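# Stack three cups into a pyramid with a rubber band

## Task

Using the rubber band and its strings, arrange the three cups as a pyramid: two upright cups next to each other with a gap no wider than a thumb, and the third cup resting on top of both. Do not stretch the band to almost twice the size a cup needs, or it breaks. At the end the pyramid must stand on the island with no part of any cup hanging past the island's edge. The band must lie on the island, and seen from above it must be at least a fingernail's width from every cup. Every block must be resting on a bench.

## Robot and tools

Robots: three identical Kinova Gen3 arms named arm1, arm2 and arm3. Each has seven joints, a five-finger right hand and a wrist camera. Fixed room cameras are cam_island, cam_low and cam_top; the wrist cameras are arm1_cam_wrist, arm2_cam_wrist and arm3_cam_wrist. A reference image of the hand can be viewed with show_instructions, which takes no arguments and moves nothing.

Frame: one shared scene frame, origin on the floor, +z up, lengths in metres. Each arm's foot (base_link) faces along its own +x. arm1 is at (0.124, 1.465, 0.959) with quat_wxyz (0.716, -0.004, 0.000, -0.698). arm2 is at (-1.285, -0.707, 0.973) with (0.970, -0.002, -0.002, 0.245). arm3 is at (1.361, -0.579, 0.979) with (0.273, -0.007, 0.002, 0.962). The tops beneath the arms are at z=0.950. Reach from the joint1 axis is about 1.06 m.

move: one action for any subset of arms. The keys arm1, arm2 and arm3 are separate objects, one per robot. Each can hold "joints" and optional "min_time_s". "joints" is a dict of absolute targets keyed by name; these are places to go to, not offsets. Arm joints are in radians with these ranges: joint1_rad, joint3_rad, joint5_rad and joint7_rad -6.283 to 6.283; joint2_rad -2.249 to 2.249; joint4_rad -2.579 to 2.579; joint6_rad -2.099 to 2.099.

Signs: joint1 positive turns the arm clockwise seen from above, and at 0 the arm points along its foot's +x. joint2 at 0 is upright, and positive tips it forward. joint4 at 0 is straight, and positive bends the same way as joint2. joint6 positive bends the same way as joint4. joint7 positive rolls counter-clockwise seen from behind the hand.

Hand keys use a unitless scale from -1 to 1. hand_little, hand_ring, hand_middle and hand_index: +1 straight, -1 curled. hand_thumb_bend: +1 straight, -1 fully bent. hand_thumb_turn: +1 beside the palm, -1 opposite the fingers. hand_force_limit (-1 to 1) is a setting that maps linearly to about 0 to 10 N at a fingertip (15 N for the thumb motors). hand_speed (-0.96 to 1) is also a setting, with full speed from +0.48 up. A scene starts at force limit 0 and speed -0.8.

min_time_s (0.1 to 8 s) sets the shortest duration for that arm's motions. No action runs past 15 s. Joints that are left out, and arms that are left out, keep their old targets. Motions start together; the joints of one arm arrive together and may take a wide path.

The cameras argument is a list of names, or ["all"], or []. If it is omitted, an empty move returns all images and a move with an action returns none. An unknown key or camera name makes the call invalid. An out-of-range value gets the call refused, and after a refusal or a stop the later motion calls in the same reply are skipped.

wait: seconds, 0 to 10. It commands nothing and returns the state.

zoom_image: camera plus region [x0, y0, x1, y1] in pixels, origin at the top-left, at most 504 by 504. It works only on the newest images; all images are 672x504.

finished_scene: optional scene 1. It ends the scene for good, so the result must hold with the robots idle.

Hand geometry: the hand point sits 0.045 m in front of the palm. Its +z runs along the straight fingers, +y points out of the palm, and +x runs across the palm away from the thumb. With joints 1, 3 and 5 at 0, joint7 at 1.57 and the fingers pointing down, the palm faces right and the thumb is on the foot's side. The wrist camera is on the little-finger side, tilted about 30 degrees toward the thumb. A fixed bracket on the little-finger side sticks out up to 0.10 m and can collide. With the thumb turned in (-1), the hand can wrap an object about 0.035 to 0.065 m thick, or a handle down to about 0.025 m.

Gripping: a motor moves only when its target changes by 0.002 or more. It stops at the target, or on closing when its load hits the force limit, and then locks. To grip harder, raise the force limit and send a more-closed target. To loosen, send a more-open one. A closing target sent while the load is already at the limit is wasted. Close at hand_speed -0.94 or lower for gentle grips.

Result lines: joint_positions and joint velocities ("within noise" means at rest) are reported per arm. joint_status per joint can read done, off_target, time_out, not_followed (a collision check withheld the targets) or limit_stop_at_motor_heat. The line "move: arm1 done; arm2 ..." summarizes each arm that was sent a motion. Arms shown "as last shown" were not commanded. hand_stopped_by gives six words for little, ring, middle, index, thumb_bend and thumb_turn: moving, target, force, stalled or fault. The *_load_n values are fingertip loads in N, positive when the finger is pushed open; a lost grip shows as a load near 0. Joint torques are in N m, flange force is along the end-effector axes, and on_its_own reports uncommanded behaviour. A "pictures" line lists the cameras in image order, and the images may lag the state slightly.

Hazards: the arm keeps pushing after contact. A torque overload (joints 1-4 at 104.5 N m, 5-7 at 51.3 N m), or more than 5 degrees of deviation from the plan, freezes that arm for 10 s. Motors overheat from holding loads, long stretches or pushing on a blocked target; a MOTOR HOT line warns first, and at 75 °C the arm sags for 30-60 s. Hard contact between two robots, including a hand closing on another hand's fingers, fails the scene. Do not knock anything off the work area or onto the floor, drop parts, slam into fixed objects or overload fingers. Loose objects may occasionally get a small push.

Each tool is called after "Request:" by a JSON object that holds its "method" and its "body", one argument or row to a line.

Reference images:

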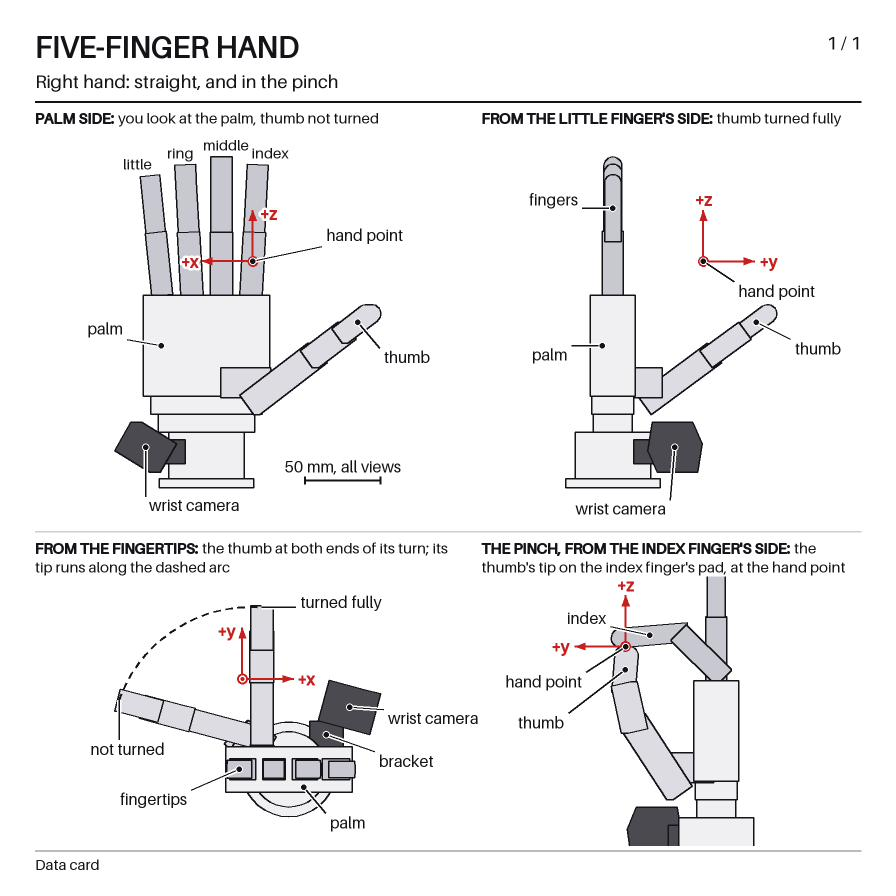

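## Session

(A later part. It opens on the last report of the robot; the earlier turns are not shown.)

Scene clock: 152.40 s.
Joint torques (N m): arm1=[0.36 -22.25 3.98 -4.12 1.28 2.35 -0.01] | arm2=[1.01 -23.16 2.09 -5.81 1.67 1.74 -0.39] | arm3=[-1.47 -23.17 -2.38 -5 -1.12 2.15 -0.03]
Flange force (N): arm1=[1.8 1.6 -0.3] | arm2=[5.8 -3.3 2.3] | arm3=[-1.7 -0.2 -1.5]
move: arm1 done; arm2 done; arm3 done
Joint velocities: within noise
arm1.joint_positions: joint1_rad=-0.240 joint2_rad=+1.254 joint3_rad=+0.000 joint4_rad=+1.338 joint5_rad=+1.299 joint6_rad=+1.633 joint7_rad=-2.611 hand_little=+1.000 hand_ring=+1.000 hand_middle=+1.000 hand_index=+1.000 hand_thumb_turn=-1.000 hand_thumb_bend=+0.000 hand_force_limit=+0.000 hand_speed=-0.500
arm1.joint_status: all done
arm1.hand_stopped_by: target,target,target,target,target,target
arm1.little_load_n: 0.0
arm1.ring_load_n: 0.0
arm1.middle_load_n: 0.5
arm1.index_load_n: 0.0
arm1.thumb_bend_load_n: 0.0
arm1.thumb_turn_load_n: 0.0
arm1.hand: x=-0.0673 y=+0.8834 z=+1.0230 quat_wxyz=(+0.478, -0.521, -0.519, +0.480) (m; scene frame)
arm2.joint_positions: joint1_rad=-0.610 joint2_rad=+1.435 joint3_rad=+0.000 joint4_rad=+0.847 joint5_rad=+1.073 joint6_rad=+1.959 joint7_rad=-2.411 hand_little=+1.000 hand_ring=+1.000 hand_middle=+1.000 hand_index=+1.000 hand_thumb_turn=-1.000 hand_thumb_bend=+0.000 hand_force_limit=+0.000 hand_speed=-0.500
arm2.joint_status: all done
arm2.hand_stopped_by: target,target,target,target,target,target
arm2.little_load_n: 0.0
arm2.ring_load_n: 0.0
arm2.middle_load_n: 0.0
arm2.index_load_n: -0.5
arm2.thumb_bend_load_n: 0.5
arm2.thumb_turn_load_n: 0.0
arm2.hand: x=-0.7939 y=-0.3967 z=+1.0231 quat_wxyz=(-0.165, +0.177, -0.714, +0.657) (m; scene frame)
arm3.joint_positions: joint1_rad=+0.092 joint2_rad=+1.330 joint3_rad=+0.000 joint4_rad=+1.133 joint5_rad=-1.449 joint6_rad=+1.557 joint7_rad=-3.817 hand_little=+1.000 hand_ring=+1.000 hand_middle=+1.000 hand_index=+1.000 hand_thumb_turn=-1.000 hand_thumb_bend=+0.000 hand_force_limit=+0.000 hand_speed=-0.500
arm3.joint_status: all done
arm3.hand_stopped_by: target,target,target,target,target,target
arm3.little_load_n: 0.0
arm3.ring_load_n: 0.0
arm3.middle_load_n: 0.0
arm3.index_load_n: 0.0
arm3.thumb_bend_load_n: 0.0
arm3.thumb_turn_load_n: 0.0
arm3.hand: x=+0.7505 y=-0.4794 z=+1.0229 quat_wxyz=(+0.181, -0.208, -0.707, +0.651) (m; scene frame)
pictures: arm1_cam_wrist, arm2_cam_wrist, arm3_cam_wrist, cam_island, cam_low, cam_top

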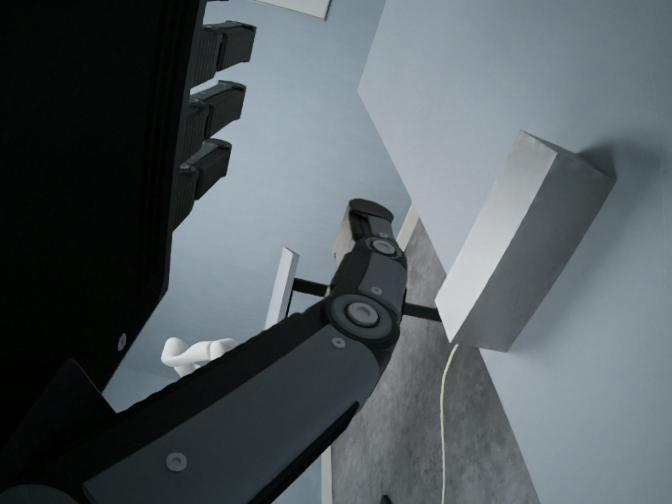

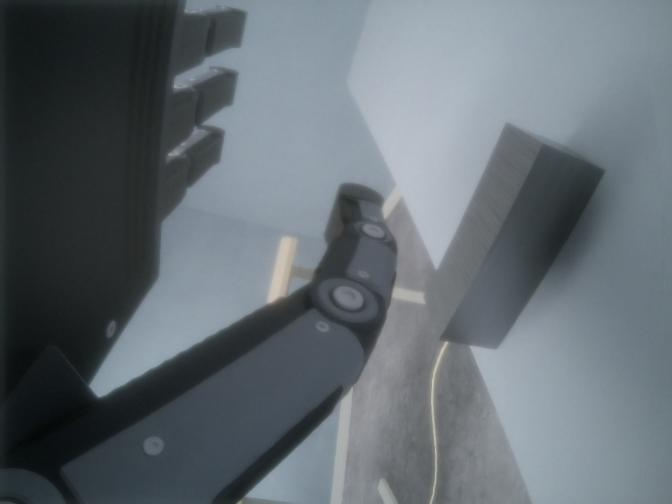

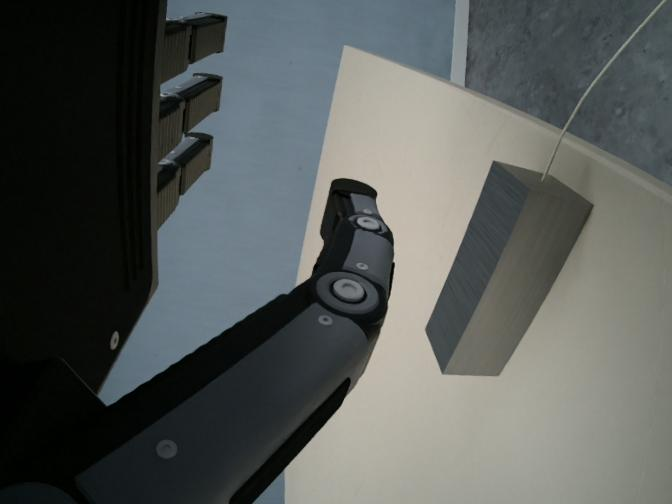

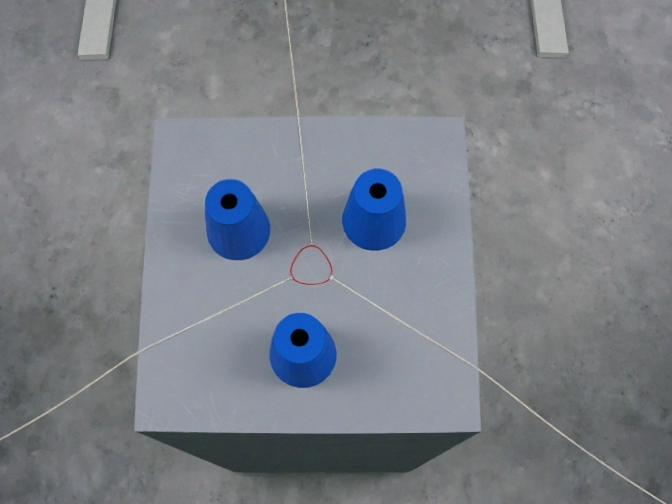

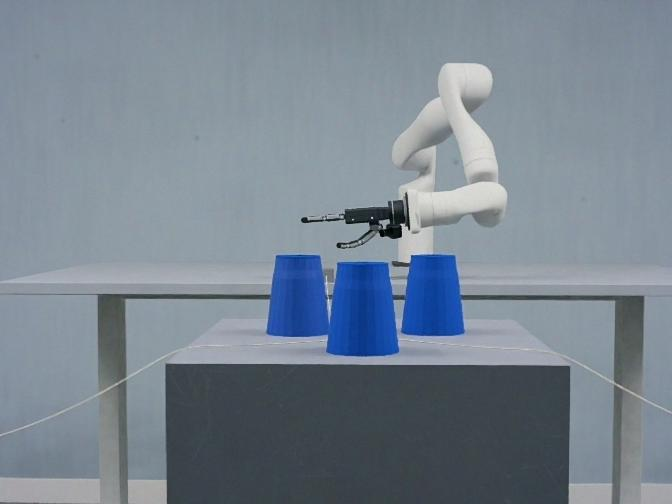

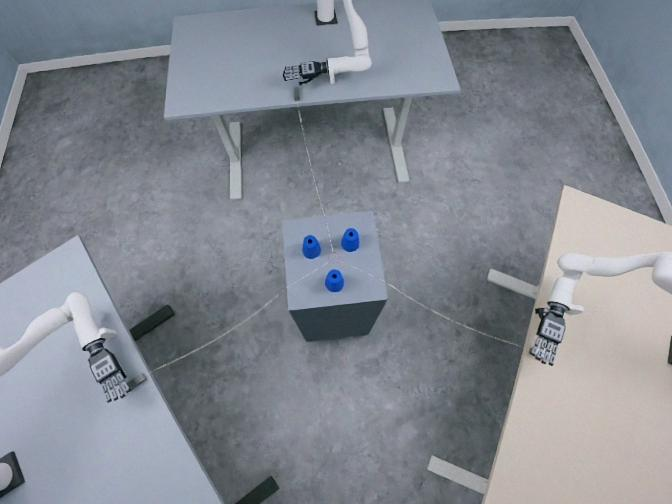

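Request:
{"method": "move", "body": {
  "arm1": {"joints":{"joint1_rad":-0.2430,"joint2_rad":1.3200,"joint4_rad":1.2970,"joint5_rad":1.2974,"joint6_rad":1.6262,"joint7_rad":-2.6354},"min_time_s":1.5},
  "arm2": {"joints":{"joint1_rad":-0.6098,"joint2_rad":1.5030,"joint4_rad":0.7910,"joint5_rad":1.0695,"joint6_rad":1.9548,"joint7_rad":-2.4194},"min_time_s":1.5},
  "arm3": {"joints":{"joint1_rad":0.0997,"joint2_rad":1.3938,"joint4_rad":1.0895,"joint5_rad":-1.449,"joint6_rad":1.5548,"joint7_rad":-3.7983},"min_time_s":1.5},
  "cameras": ["all"]
}}

Request:
{"method": "zoom_image", "body": {
  "camera": "cam_top",
  "region": [260, 50, 350, 120]
}}

Request:
{"method": "zoom_image", "body": {
  "camera": "cam_top",
  "region": [80, 340, 170, 410]
}}

Request:
{"method": "zoom_image", "body": {
  "camera": "cam_top",
  "region": [510, 310, 600, 380]
}}

Scene clock: 177.97 s.
Joint torques (N m): arm1=[0.36 -22.41 3.96 -3.86 1.2 2.38 -0.03] | arm2=[1.02 -23.27 2.15 -5.76 1.62 1.77 -0.45] | arm3=[-1.47 -23.28 -2.36 -4.84 -1.09 2.19 -0.05]
Flange force (N): arm1=[1.4 1.5 -0.3] | arm2=[5.8 -3.6 2.4] | arm3=[-1.6 -0.2 -1.5]
move: arm1 done; arm2 done; arm3 done
Joint velocities: within noise
arm1.joint_positions: joint1_rad=-0.243 joint2_rad=+1.320 joint3_rad=+0.000 joint4_rad=+1.297 joint5_rad=+1.297 joint6_rad=+1.626 joint7_rad=-2.635 hand_little=+1.000 hand_ring=+1.000 hand_middle=+1.000 hand_index=+1.000 hand_thumb_turn=-1.000 hand_thumb_bend=+0.000 hand_force_limit=+0.000 hand_speed=-0.500
arm1.joint_status: all done
arm1.hand_stopped_by: target,target,target,target,target,target
arm1.little_load_n: 0.0
arm1.ring_load_n: 0.0
arm1.middle_load_n: 0.0
arm1.index_load_n: 0.0
arm1.thumb_bend_load_n: 0.0
arm1.thumb_turn_load_n: 0.0
arm1.hand: x=-0.0654 y=+0.8817 z=+0.9923 quat_wxyz=(+0.477, -0.520, -0.520, +0.481) (m; scene frame)
arm2.joint_positions: joint1_rad=-0.610 joint2_rad=+1.503 joint3_rad=+0.000 joint4_rad=+0.791 joint5_rad=+1.069 joint6_rad=+1.955 joint7_rad=-2.419 hand_little=+1.000 hand_ring=+1.000 hand_middle=+1.000 hand_index=+1.000 hand_thumb_turn=-1.000 hand_thumb_bend=+0.000 hand_force_limit=+0.000 hand_speed=-0.500
arm2.joint_status: all done
arm2.hand_stopped_by: target,target,target,target,target,target
arm2.little_load_n: 0.0
arm2.ring_load_n: 0.0
arm2.middle_load_n: 0.0
arm2.index_load_n: -0.5
arm2.thumb_bend_load_n: 0.0
arm2.thumb_turn_load_n: 0.0
arm2.hand: x=-0.7935 y=-0.3964 z=+0.9925 quat_wxyz=(-0.165, +0.177, -0.714, +0.657) (m; scene frame)
arm3.joint_positions: joint1_rad=+0.100 joint2_rad=+1.394 joint3_rad=+0.000 joint4_rad=+1.089 joint5_rad=-1.449 joint6_rad=+1.555 joint7_rad=-3.798 hand_little=+1.000 hand_ring=+1.000 hand_middle=+1.000 hand_index=+1.000 hand_thumb_turn=-1.000 hand_thumb_bend=+0.000 hand_force_limit=+0.000 hand_speed=-0.500
arm3.joint_status: all done
arm3.hand_stopped_by: target,target,target,target,target,target
arm3.little_load_n: 0.0
arm3.ring_load_n: 0.0
arm3.middle_load_n: 0.0
arm3.index_load_n: 0.0
arm3.thumb_bend_load_n: 0.0
arm3.thumb_turn_load_n: 0.0
arm3.hand: x=+0.7513 y=-0.4748 z=+0.9927 quat_wxyz=(+0.183, -0.211, -0.706, +0.651) (m; scene frame)
pictures: arm1_cam_wrist, arm2_cam_wrist, arm3_cam_wrist, cam_island, cam_low, cam_top

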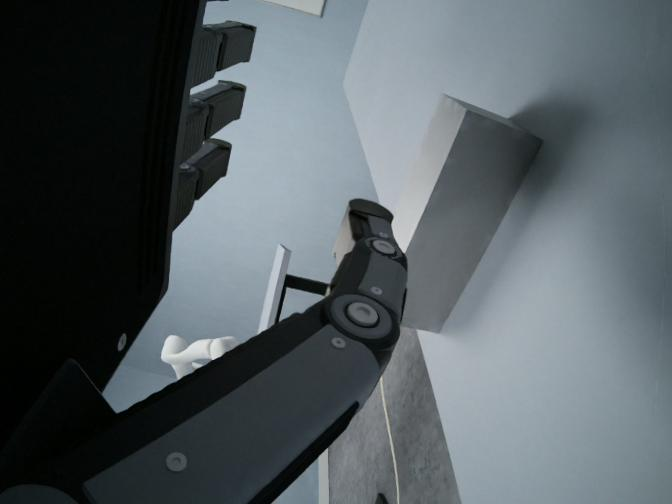

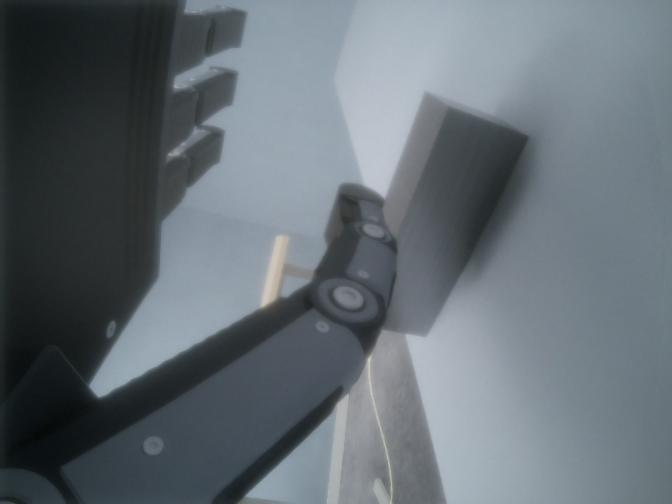

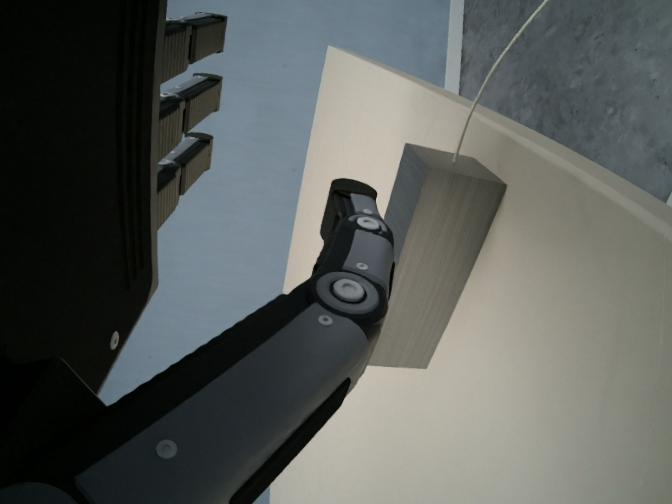

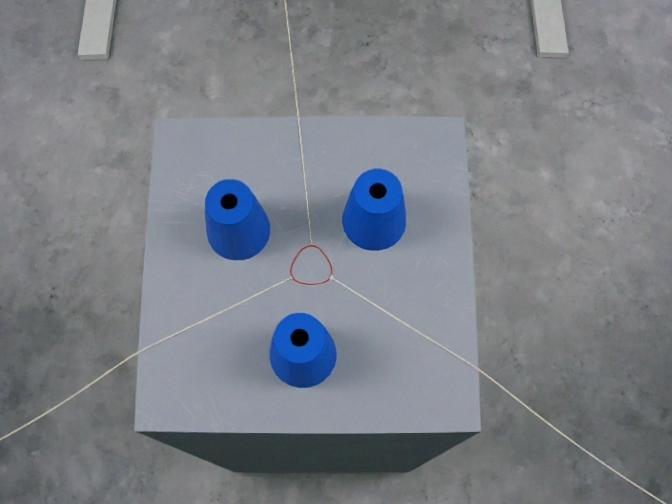

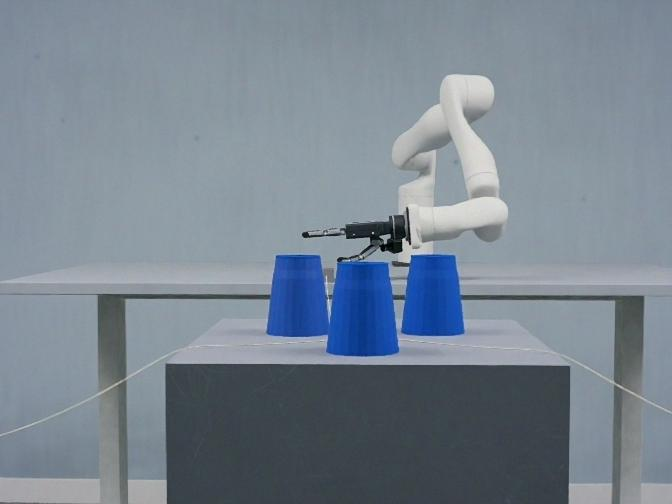

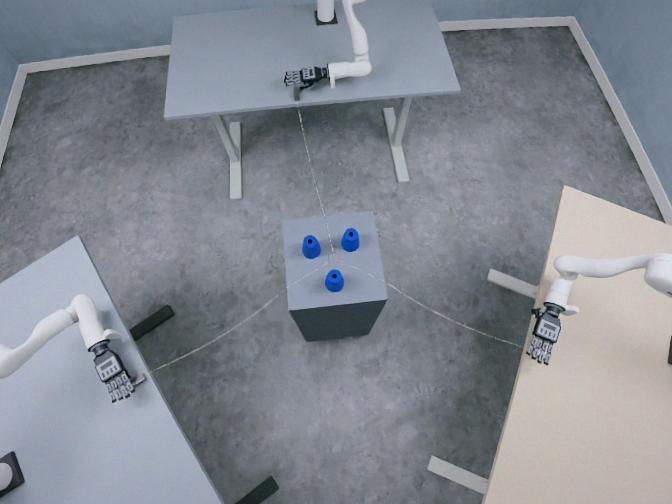

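Scaled by 5.600 from the camera's 672x504 image, which has a finer 960x720 frame.

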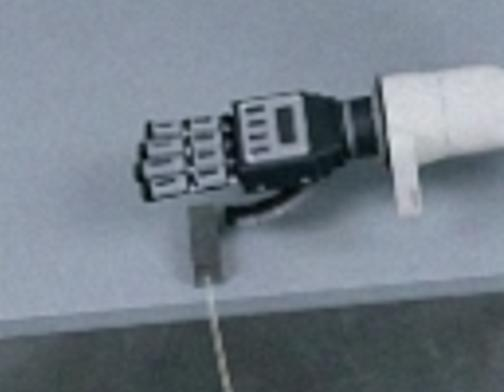

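Scaled by 5.600 from the camera's 672x504 image, which has a finer 960x720 frame.

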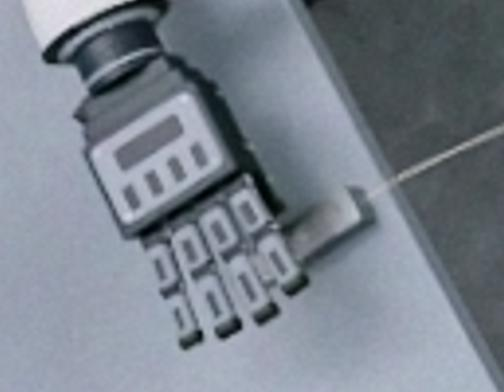

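Scaled by 5.600 from the camera's 672x504 image, which has a finer 960x720 frame.

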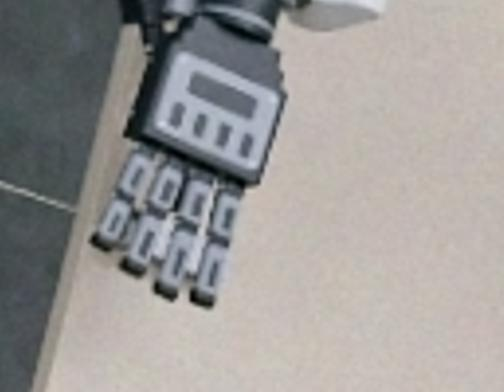

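Request:
{"method": "move", "body": {
  "arm1": {"joints":{"joint1_rad":-0.2450,"joint2_rad":1.3832,"joint4_rad":1.2556,"joint5_rad":1.2961,"joint6_rad":1.6195,"joint7_rad":-2.6593},"min_time_s":2},
  "arm2": {"joints":{"joint1_rad":-0.6048,"joint2_rad":1.5629,"joint4_rad":0.7484,"joint5_rad":1.0662,"joint6_rad":1.9504,"joint7_rad":-2.4281},"min_time_s":2},
  "arm3": {"joints":{"joint1_rad":0.0997,"joint2_rad":1.4565,"joint4_rad":1.0453,"joint5_rad":-1.4493,"joint6_rad":1.5525,"joint7_rad":-3.7795},"min_time_s":2},
  "cameras": ["all"]
}}

Request:
{"method": "zoom_image", "body": {
  "camera": "cam_top",
  "region": [260, 50, 350, 120]
}}

Request:
{"method": "zoom_image", "body": {
  "camera": "cam_top",
  "region": [80, 340, 170, 410]
}}

Request:
{"method": "zoom_image", "body": {
  "camera": "cam_top",
  "region": [510, 310, 600, 380]
}}

Scene clock: 191.20 s.
Joint torques (N m): arm1=[0.33 -22.53 4.02 -3.7 1.17 2.42 -0.01] | arm2=[1.27 -23.01 2.19 -5.56 1.53 1.75 -0.44] | arm3=[-1.49 -23.28 -2.42 -4.76 -1.06 2.2 -0.05]
Flange force (N): arm1=[1.5 1.5 -0.3] | arm2=[5.9 -4.1 2.0] | arm3=[-1.9 -0.4 -1.6]
move: arm1 done; arm2 done; arm3 done
Joint velocities: within noise
arm1.joint_positions: joint1_rad=-0.245 joint2_rad=+1.383 joint3_rad=+0.000 joint4_rad=+1.256 joint5_rad=+1.296 joint6_rad=+1.619 joint7_rad=-2.659 hand_little=+1.000 hand_ring=+1.000 hand_middle=+1.000 hand_index=+1.000 hand_thumb_turn=-1.000 hand_thumb_bend=+0.000 hand_force_limit=+0.000 hand_speed=-0.500
arm1.joint_status: all done
arm1.hand_stopped_by: target,target,target,target,target,target
arm1.little_load_n: 0.0
arm1.ring_load_n: 0.0
arm1.middle_load_n: 0.0
arm1.index_load_n: 0.0
arm1.thumb_bend_load_n: 0.0
arm1.thumb_turn_load_n: 0.0
arm1.hand: x=-0.0643 y=+0.8811 z=+0.9628 quat_wxyz=(+0.476, -0.521, -0.520, +0.482) (m; scene frame)
arm2.joint_positions: joint1_rad=-0.605 joint2_rad=+1.563 joint3_rad=+0.000 joint4_rad=+0.748 joint5_rad=+1.066 joint6_rad=+1.950 joint7_rad=-2.428 hand_little=+1.000 hand_ring=+1.000 hand_middle=+1.000 hand_index=+1.000 hand_thumb_turn=-1.000 hand_thumb_bend=+0.000 hand_force_limit=+0.000 hand_speed=-0.500
arm2.joint_status: all done
arm2.hand_stopped_by: target,target,target,target,target,target
arm2.little_load_n: 0.0
arm2.ring_load_n: -0.5
arm2.middle_load_n: 0.0
arm2.index_load_n: 0.0
arm2.thumb_bend_load_n: 0.0
arm2.thumb_turn_load_n: 0.0
arm2.hand: x=-0.7934 y=-0.4019 z=+0.9646 quat_wxyz=(-0.161, +0.177, -0.712, +0.660) (m; scene frame)
arm3.joint_positions: joint1_rad=+0.100 joint2_rad=+1.457 joint3_rad=+0.000 joint4_rad=+1.045 joint5_rad=-1.449 joint6_rad=+1.552 joint7_rad=-3.779 hand_little=+1.000 hand_ring=+1.000 hand_middle=+1.000 hand_index=+1.000 hand_thumb_turn=-1.000 hand_thumb_bend=+0.000 hand_force_limit=+0.000 hand_speed=-0.500
arm3.joint_status: all done
arm3.hand_stopped_by: target,target,target,target,target,target
arm3.little_load_n: 0.0
arm3.ring_load_n: 0.0
arm3.middle_load_n: -0.5
arm3.index_load_n: 0.0
arm3.thumb_bend_load_n: 0.0
arm3.thumb_turn_load_n: 0.0
arm3.hand: x=+0.7522 y=-0.4755 z=+0.9631 quat_wxyz=(+0.183, -0.211, -0.706, +0.651) (m; scene frame)
pictures: arm1_cam_wrist, arm2_cam_wrist, arm3_cam_wrist, cam_island, cam_low, cam_top

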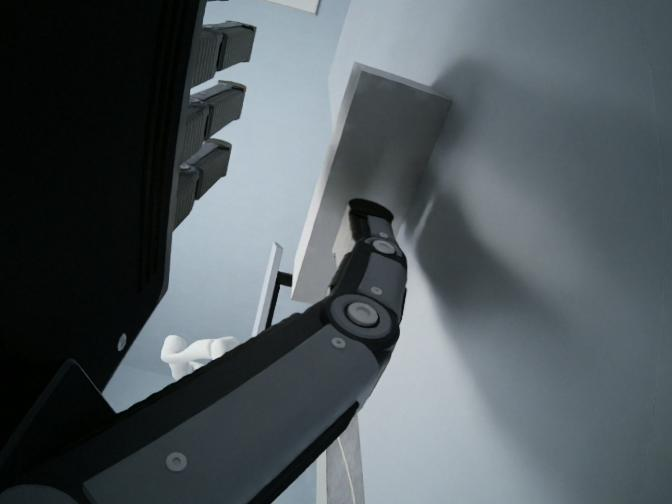

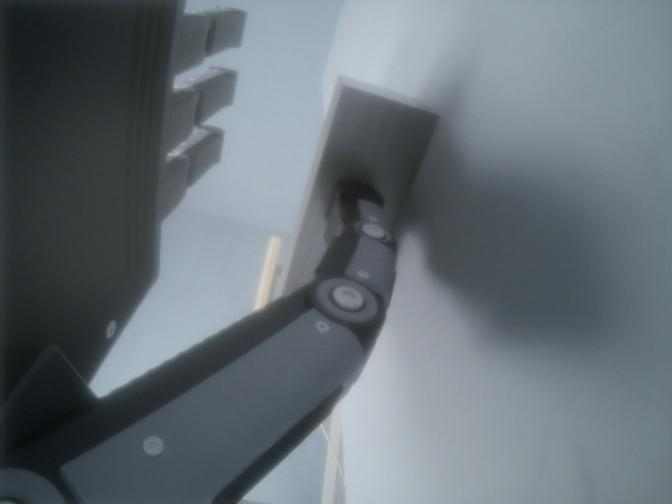

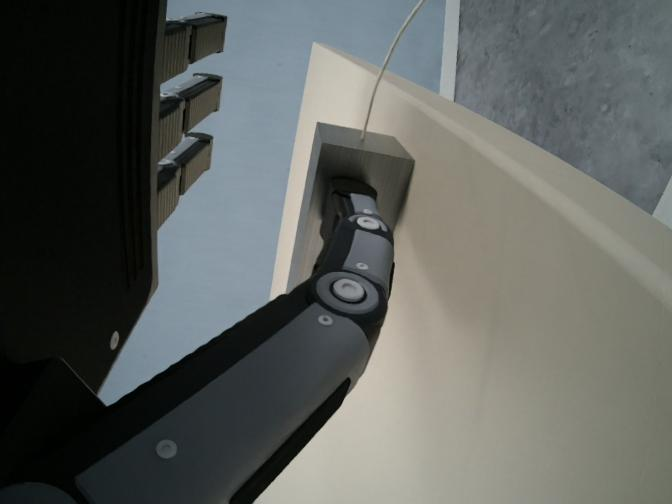

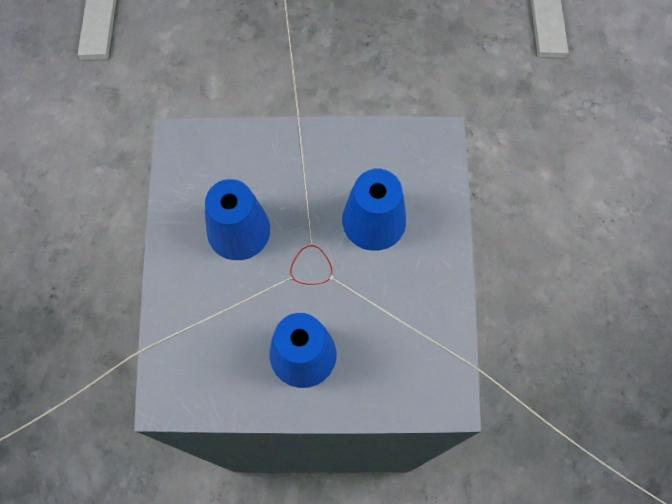

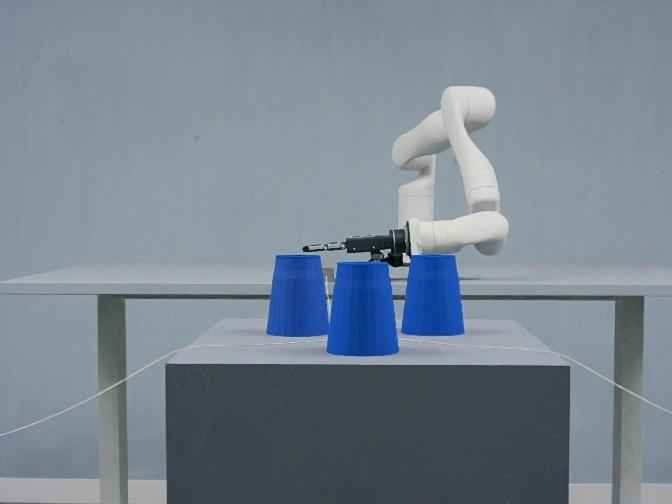

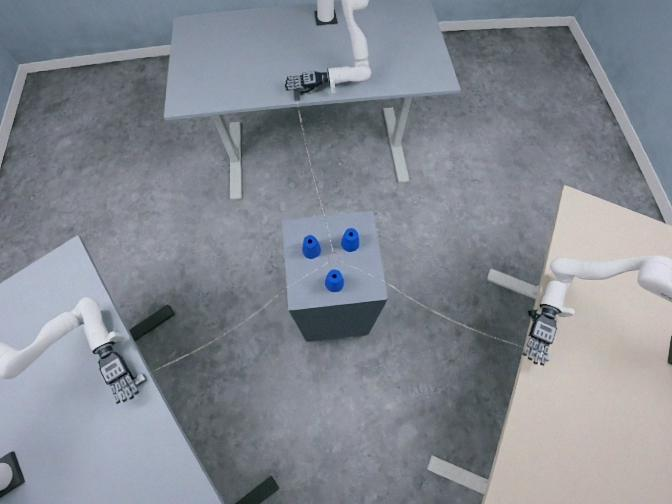

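Scaled by 5.600 from the camera's 672x504 image, which has a finer 960x720 frame.

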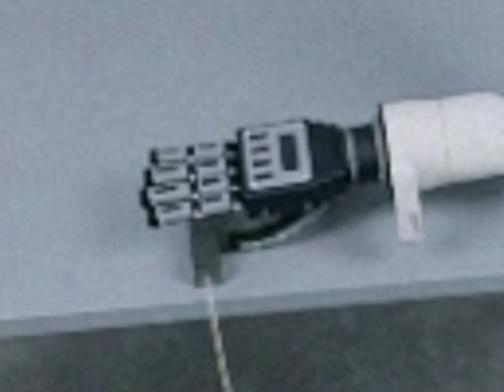

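Scaled by 5.600 from the camera's 672x504 image, which has a finer 960x720 frame.

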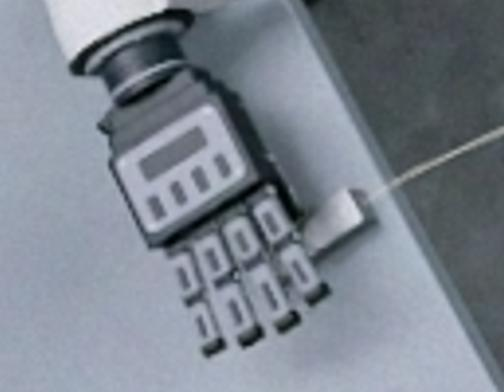

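Scaled by 5.600 from the camera's 672x504 image, which has a finer 960x720 frame.

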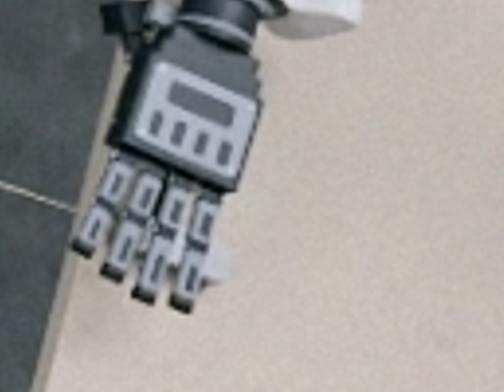

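Request:
{"method": "move", "body": {
  "arm1": {"joints":{"hand_index":0.3,"hand_middle":0.3}},
  "arm2": {"joints":{"hand_index":0.3,"hand_middle":0.3}},
  "arm3": {"joints":{"hand_index":0.3,"hand_middle":0.3}}
}}

Request:
{"method": "move", "body": {
  "arm1": {"joints":{"hand_index":-0.6,"hand_middle":-0.6,"hand_speed":-0.94,"hand_force_limit":-0.3}},
  "arm2": {"joints":{"hand_index":-0.6,"hand_middle":-0.6,"hand_speed":-0.94,"hand_force_limit":-0.3}},
  "arm3": {"joints":{"hand_index":-0.6,"hand_middle":-0.6,"hand_speed":-0.94,"hand_force_limit":-0.3}},
  "cameras": ["all"]
}}

Scene clock: 198.87 s.
Joint torques (N m): arm1=[0.31 -22.47 4.04 -3.78 1.18 2.4 -0.02] | arm2=[1.26 -23 2.21 -5.54 1.57 1.75 -0.4] | arm3=[-1.46 -23.28 -2.39 -4.77 -1.01 2.22 -0.07]
Flange force (N): arm1=[1.9 1.2 -0.3] | arm2=[6.1 -4.1 2.1] | arm3=[-2.0 -0.4 -1.4]
move: arm1 done; arm2 done; arm3 done
Joint velocities: within noise
arm1.joint_positions: joint1_rad=-0.245 joint2_rad=+1.383 joint3_rad=+0.000 joint4_rad=+1.256 joint5_rad=+1.296 joint6_rad=+1.619 joint7_rad=-2.659 hand_little=+1.000 hand_ring=+1.000 hand_middle=+0.300 hand_index=+0.300 hand_thumb_turn=-1.000 hand_thumb_bend=+0.000 hand_force_limit=+0.000 hand_speed=-0.500
arm1.joint_status: all done
arm1.hand_stopped_by: target,target,target,target,target,target
arm1.little_load_n: 0.0
arm1.ring_load_n: 0.0
arm1.middle_load_n: 0.0
arm1.index_load_n: 0.0
arm1.thumb_bend_load_n: 0.0
arm1.thumb_turn_load_n: 0.0
arm1.hand: x=-0.0643 y=+0.8811 z=+0.9628 quat_wxyz=(+0.476, -0.521, -0.520, +0.482) (m; scene frame)
arm2.joint_positions: joint1_rad=-0.605 joint2_rad=+1.563 joint3_rad=+0.000 joint4_rad=+0.748 joint5_rad=+1.066 joint6_rad=+1.950 joint7_rad=-2.428 hand_little=+1.000 hand_ring=+1.000 hand_middle=+0.300 hand_index=+0.300 hand_thumb_turn=-1.000 hand_thumb_bend=+0.000 hand_force_limit=+0.000 hand_speed=-0.500
arm2.joint_status: all done
arm2.hand_stopped_by: target,target,target,target,target,target
arm2.little_load_n: 0.0
arm2.ring_load_n: 0.0
arm2.middle_load_n: 0.0
arm2.index_load_n: 0.0
arm2.thumb_bend_load_n: 0.0
arm2.thumb_turn_load_n: 0.0
arm2.hand: x=-0.7934 y=-0.4019 z=+0.9646 quat_wxyz=(-0.161, +0.177, -0.712, +0.660) (m; scene frame)
arm3.joint_positions: joint1_rad=+0.100 joint2_rad=+1.457 joint3_rad=+0.000 joint4_rad=+1.045 joint5_rad=-1.449 joint6_rad=+1.552 joint7_rad=-3.779 hand_little=+1.000 hand_ring=+1.000 hand_middle=+0.300 hand_index=+0.300 hand_thumb_turn=-1.000 hand_thumb_bend=+0.000 hand_force_limit=+0.000 hand_speed=-0.500
arm3.joint_status: all done
arm3.hand_stopped_by: target,target,target,target,target,target
arm3.little_load_n: 0.0
arm3.ring_load_n: 0.0
arm3.middle_load_n: 0.0
arm3.index_load_n: 0.0
arm3.thumb_bend_load_n: 0.0
arm3.thumb_turn_load_n: 0.0
arm3.hand: x=+0.7522 y=-0.4755 z=+0.9631 quat_wxyz=(+0.183, -0.211, -0.706, +0.651) (m; scene frame)
pictures: none

Scene clock: 202.63 s.
Joint torques (N m): arm1=[0.19 -20.62 2.71 -3.34 0.52 1.39 0.06] | arm2=[0.91 -21.45 1.03 -5.51 0.85 0.93 -0.29] | arm3=[-1.32 -22.05 -1.55 -4.57 -0.67 1.48 0.05]
Flange force (N): arm1=[1.3 -2.3 -0.3] | arm2=[6.7 -7.8 2.9] | arm3=[-2.3 -2.9 -1.6]
move: arm1 off_target; arm2 off_target; arm3 off_target
Joint velocities: within noise
arm1.joint_positions: joint1_rad=-0.245 joint2_rad=+1.383 joint3_rad=+0.000 joint4_rad=+1.256 joint5_rad=+1.296 joint6_rad=+1.619 joint7_rad=-2.659 hand_little=+1.000 hand_ring=+1.000 hand_middle=+0.228 hand_index=+0.223 hand_thumb_turn=-1.000 hand_thumb_bend=+0.001 hand_force_limit=-0.300 hand_speed=-0.940
arm1.joint_status: hand_middle off_target (ended at +0.228, target -0.600); hand_index off_target (ended at +0.223, target -0.600); the others done
arm1.hand_stopped_by: target,target,force,force,target,target
arm1.little_load_n: 0.0
arm1.ring_load_n: 0.0
arm1.middle_load_n: 3.5
arm1.index_load_n: 4.0
arm1.thumb_bend_load_n: 2.0
arm1.thumb_turn_load_n: 0.0
arm1.hand: x=-0.0643 y=+0.8811 z=+0.9628 quat_wxyz=(+0.476, -0.521, -0.520, +0.482) (m; scene frame)
arm2.joint_positions: joint1_rad=-0.605 joint2_rad=+1.563 joint3_rad=+0.000 joint4_rad=+0.748 joint5_rad=+1.066 joint6_rad=+1.950 joint7_rad=-2.428 hand_little=+1.000 hand_ring=+1.000 hand_middle=+0.239 hand_index=+0.228 hand_thumb_turn=-1.000 hand_thumb_bend=+0.000 hand_force_limit=-0.300 hand_speed=-0.940
arm2.joint_status: hand_middle off_target (ended at +0.239, target -0.600); hand_index off_target (ended at +0.228, target -0.600); the others done
arm2.hand_stopped_by: target,target,force,force,target,target
arm2.little_load_n: 0.0
arm2.ring_load_n: 0.0
arm2.middle_load_n: 3.0
arm2.index_load_n: 5.0
arm2.thumb_bend_load_n: 1.5
arm2.thumb_turn_load_n: 0.5
arm2.hand: x=-0.7934 y=-0.4019 z=+0.9646 quat_wxyz=(-0.161, +0.177, -0.712, +0.660) (m; scene frame)
arm3.joint_positions: joint1_rad=+0.100 joint2_rad=+1.457 joint3_rad=+0.000 joint4_rad=+1.045 joint5_rad=-1.449 joint6_rad=+1.552 joint7_rad=-3.779 hand_little=+1.000 hand_ring=+1.000 hand_middle=+0.222 hand_index=+0.211 hand_thumb_turn=-1.000 hand_thumb_bend=+0.000 hand_force_limit=-0.300 hand_speed=-0.940
arm3.joint_status: hand_middle off_target (ended at +0.222, target -0.600); hand_index off_target (ended at +0.211, target -0.600); the others done
arm3.hand_stopped_by: target,target,force,force,target,target
arm3.little_load_n: 0.0
arm3.ring_load_n: 0.0
arm3.middle_load_n: 3.0
arm3.index_load_n: 5.0
arm3.thumb_bend_load_n: 1.5
arm3.thumb_turn_load_n: 0.5
arm3.hand: x=+0.7522 y=-0.4755 z=+0.9631 quat_wxyz=(+0.183, -0.211, -0.706, +0.651) (m; scene frame)
pictures: arm1_cam_wrist, arm2_cam_wrist, arm3_cam_wrist, cam_island, cam_low, cam_top

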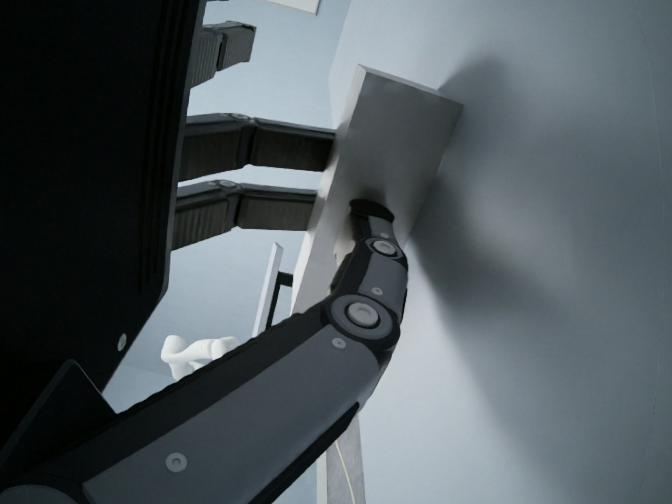

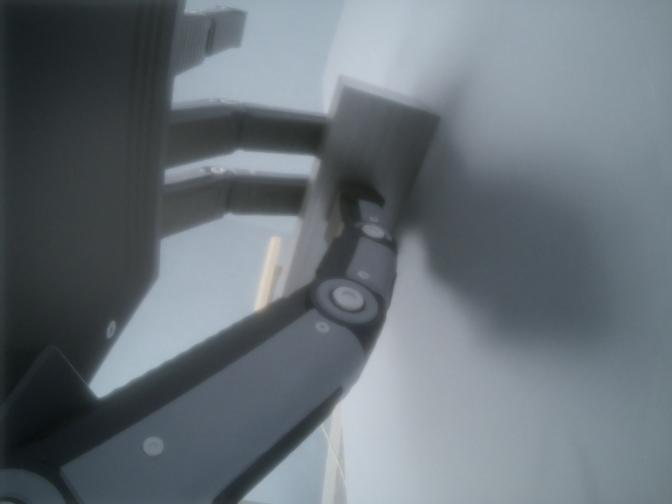

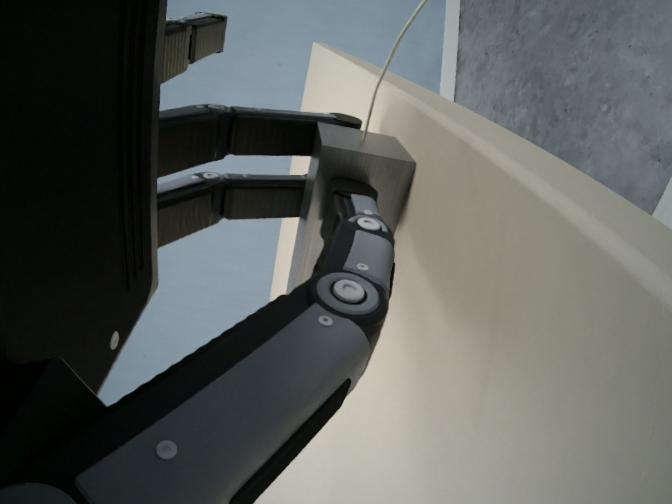

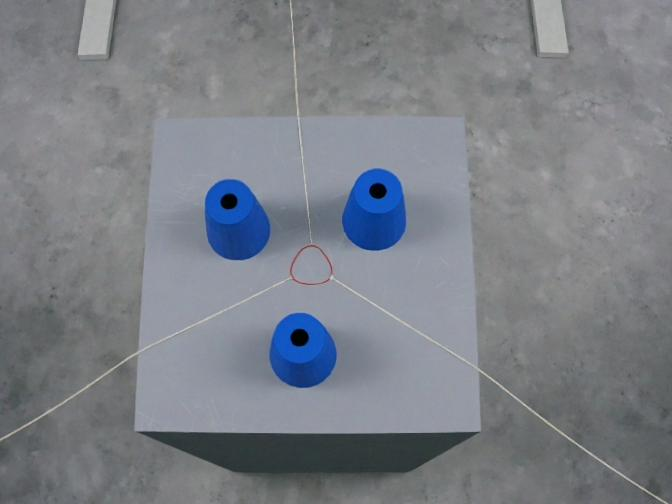

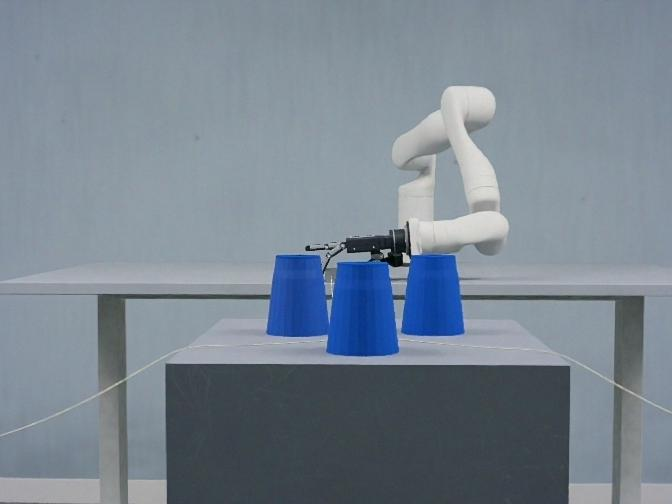

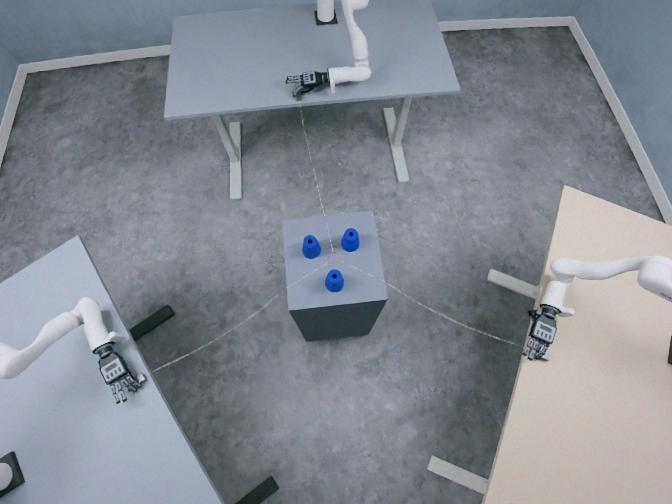

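Request:
{"method": "move", "body": {
  "arm1": {"joints":{"hand_index":-0.65,"hand_middle":-0.65,"hand_force_limit":0.3}},
  "arm2": {"joints":{"hand_index":-0.65,"hand_middle":-0.65,"hand_force_limit":0.3}},
  "arm3": {"joints":{"hand_index":-0.65,"hand_middle":-0.65,"hand_force_limit":0.3}},
  "cameras": ["arm1_cam_wrist","arm2_cam_wrist","arm3_cam_wrist"]
}}

Scene clock: 220.57 s.
Joint torques (N m): arm1=[-0.51 -19.47 1.6 -3.62 0.47 0.28 0.05] | arm2=[0.5 -21.09 0.57 -5.59 0.67 0.46 -0.35] | arm3=[-1.15 -21.4 -1.12 -4.34 -0.42 1.21 0.04]
Flange force (N): arm1=[2.8 -5.5 0.1] | arm2=[6.4 -8.9 3.1] | arm3=[-2.0 -3.9 -1.4]
move: arm1 off_target; arm2 off_target; arm3 off_target
Joint velocities: within noise
arm1.joint_positions: joint1_rad=-0.245 joint2_rad=+1.383 joint3_rad=+0.000 joint4_rad=+1.256 joint5_rad=+1.296 joint6_rad=+1.619 joint7_rad=-2.659 hand_little=+1.000 hand_ring=+1.000 hand_middle=+0.214 hand_index=+0.209 hand_thumb_turn=-1.000 hand_thumb_bend=+0.001 hand_force_limit=+0.300 hand_speed=-0.940
arm1.joint_status: hand_middle off_target (ended at +0.214, target -0.650); hand_index off_target (ended at +0.209, target -0.650); the others done
arm1.hand_stopped_by: target,target,force,force,target,target
arm1.little_load_n: 0.5
arm1.ring_load_n: 0.0
arm1.middle_load_n: 7.5
arm1.index_load_n: 7.0
arm1.thumb_bend_load_n: 4.5
arm1.thumb_turn_load_n: -0.5
arm1.hand: x=-0.0643 y=+0.8811 z=+0.9629 quat_wxyz=(+0.476, -0.521, -0.520, +0.482) (m; scene frame)
arm2.joint_positions: joint1_rad=-0.605 joint2_rad=+1.563 joint3_rad=+0.000 joint4_rad=+0.748 joint5_rad=+1.066 joint6_rad=+1.950 joint7_rad=-2.428 hand_little=+1.000 hand_ring=+1.000 hand_middle=+0.230 hand_index=+0.224 hand_thumb_turn=-1.000 hand_thumb_bend=+0.001 hand_force_limit=+0.300 hand_speed=-0.940
arm2.joint_status: hand_middle off_target (ended at +0.230, target -0.650); hand_index off_target (ended at +0.224, target -0.650); the others done
arm2.hand_stopped_by: target,target,force,force,target,target
arm2.little_load_n: 0.0
arm2.ring_load_n: 0.0
arm2.middle_load_n: 8.0
arm2.index_load_n: 5.0
arm2.thumb_bend_load_n: 3.0
arm2.thumb_turn_load_n: 0.5
arm2.hand: x=-0.7934 y=-0.4019 z=+0.9646 quat_wxyz=(-0.161, +0.177, -0.712, +0.660) (m; scene frame)
arm3.joint_positions: joint1_rad=+0.100 joint2_rad=+1.456 joint3_rad=+0.000 joint4_rad=+1.045 joint5_rad=-1.449 joint6_rad=+1.552 joint7_rad=-3.779 hand_little=+1.000 hand_ring=+1.000 hand_middle=+0.213 hand_index=+0.207 hand_thumb_turn=-1.000 hand_thumb_bend=+0.001 hand_force_limit=+0.300 hand_speed=-0.940
arm3.joint_status: hand_middle off_target (ended at +0.213, target -0.650); hand_index off_target (ended at +0.207, target -0.650); the others done
arm3.hand_stopped_by: target,target,force,force,target,target
arm3.little_load_n: 0.0
arm3.ring_load_n: 0.0
arm3.middle_load_n: 7.0
arm3.index_load_n: 5.5
arm3.thumb_bend_load_n: 3.0
arm3.thumb_turn_load_n: 0.5
arm3.hand: x=+0.7522 y=-0.4755 z=+0.9631 quat_wxyz=(+0.183, -0.211, -0.706, +0.651) (m; scene frame)
pictures: arm1_cam_wrist, arm2_cam_wrist, arm3_cam_wrist

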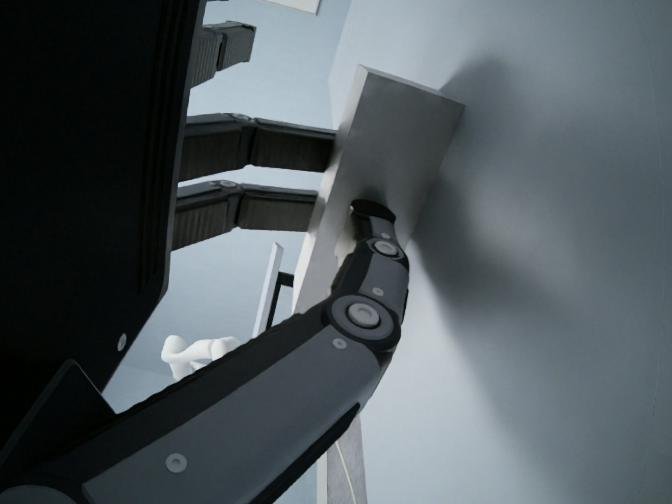

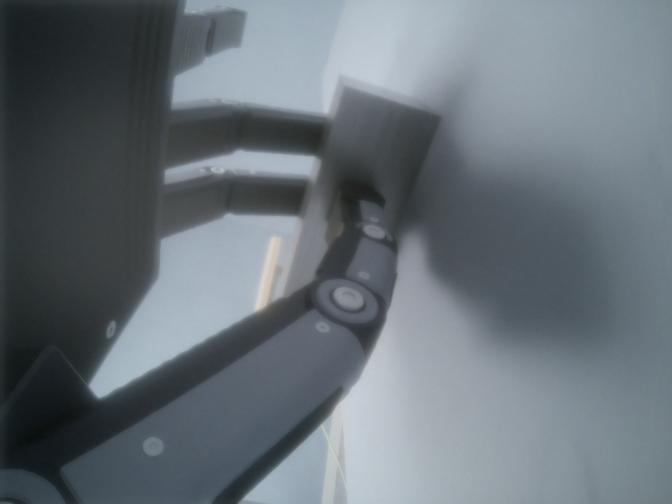

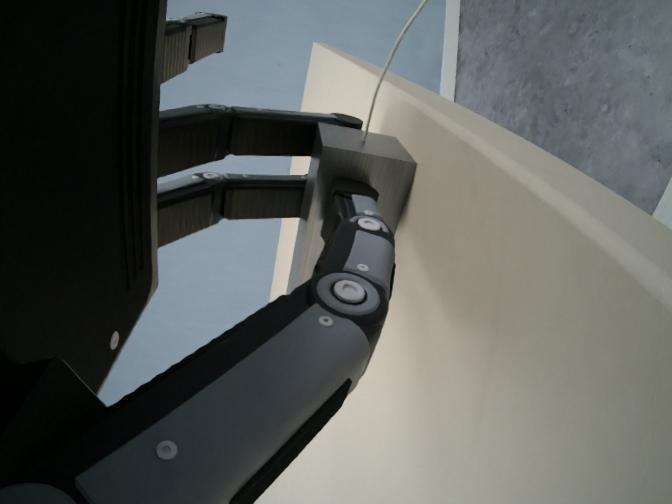

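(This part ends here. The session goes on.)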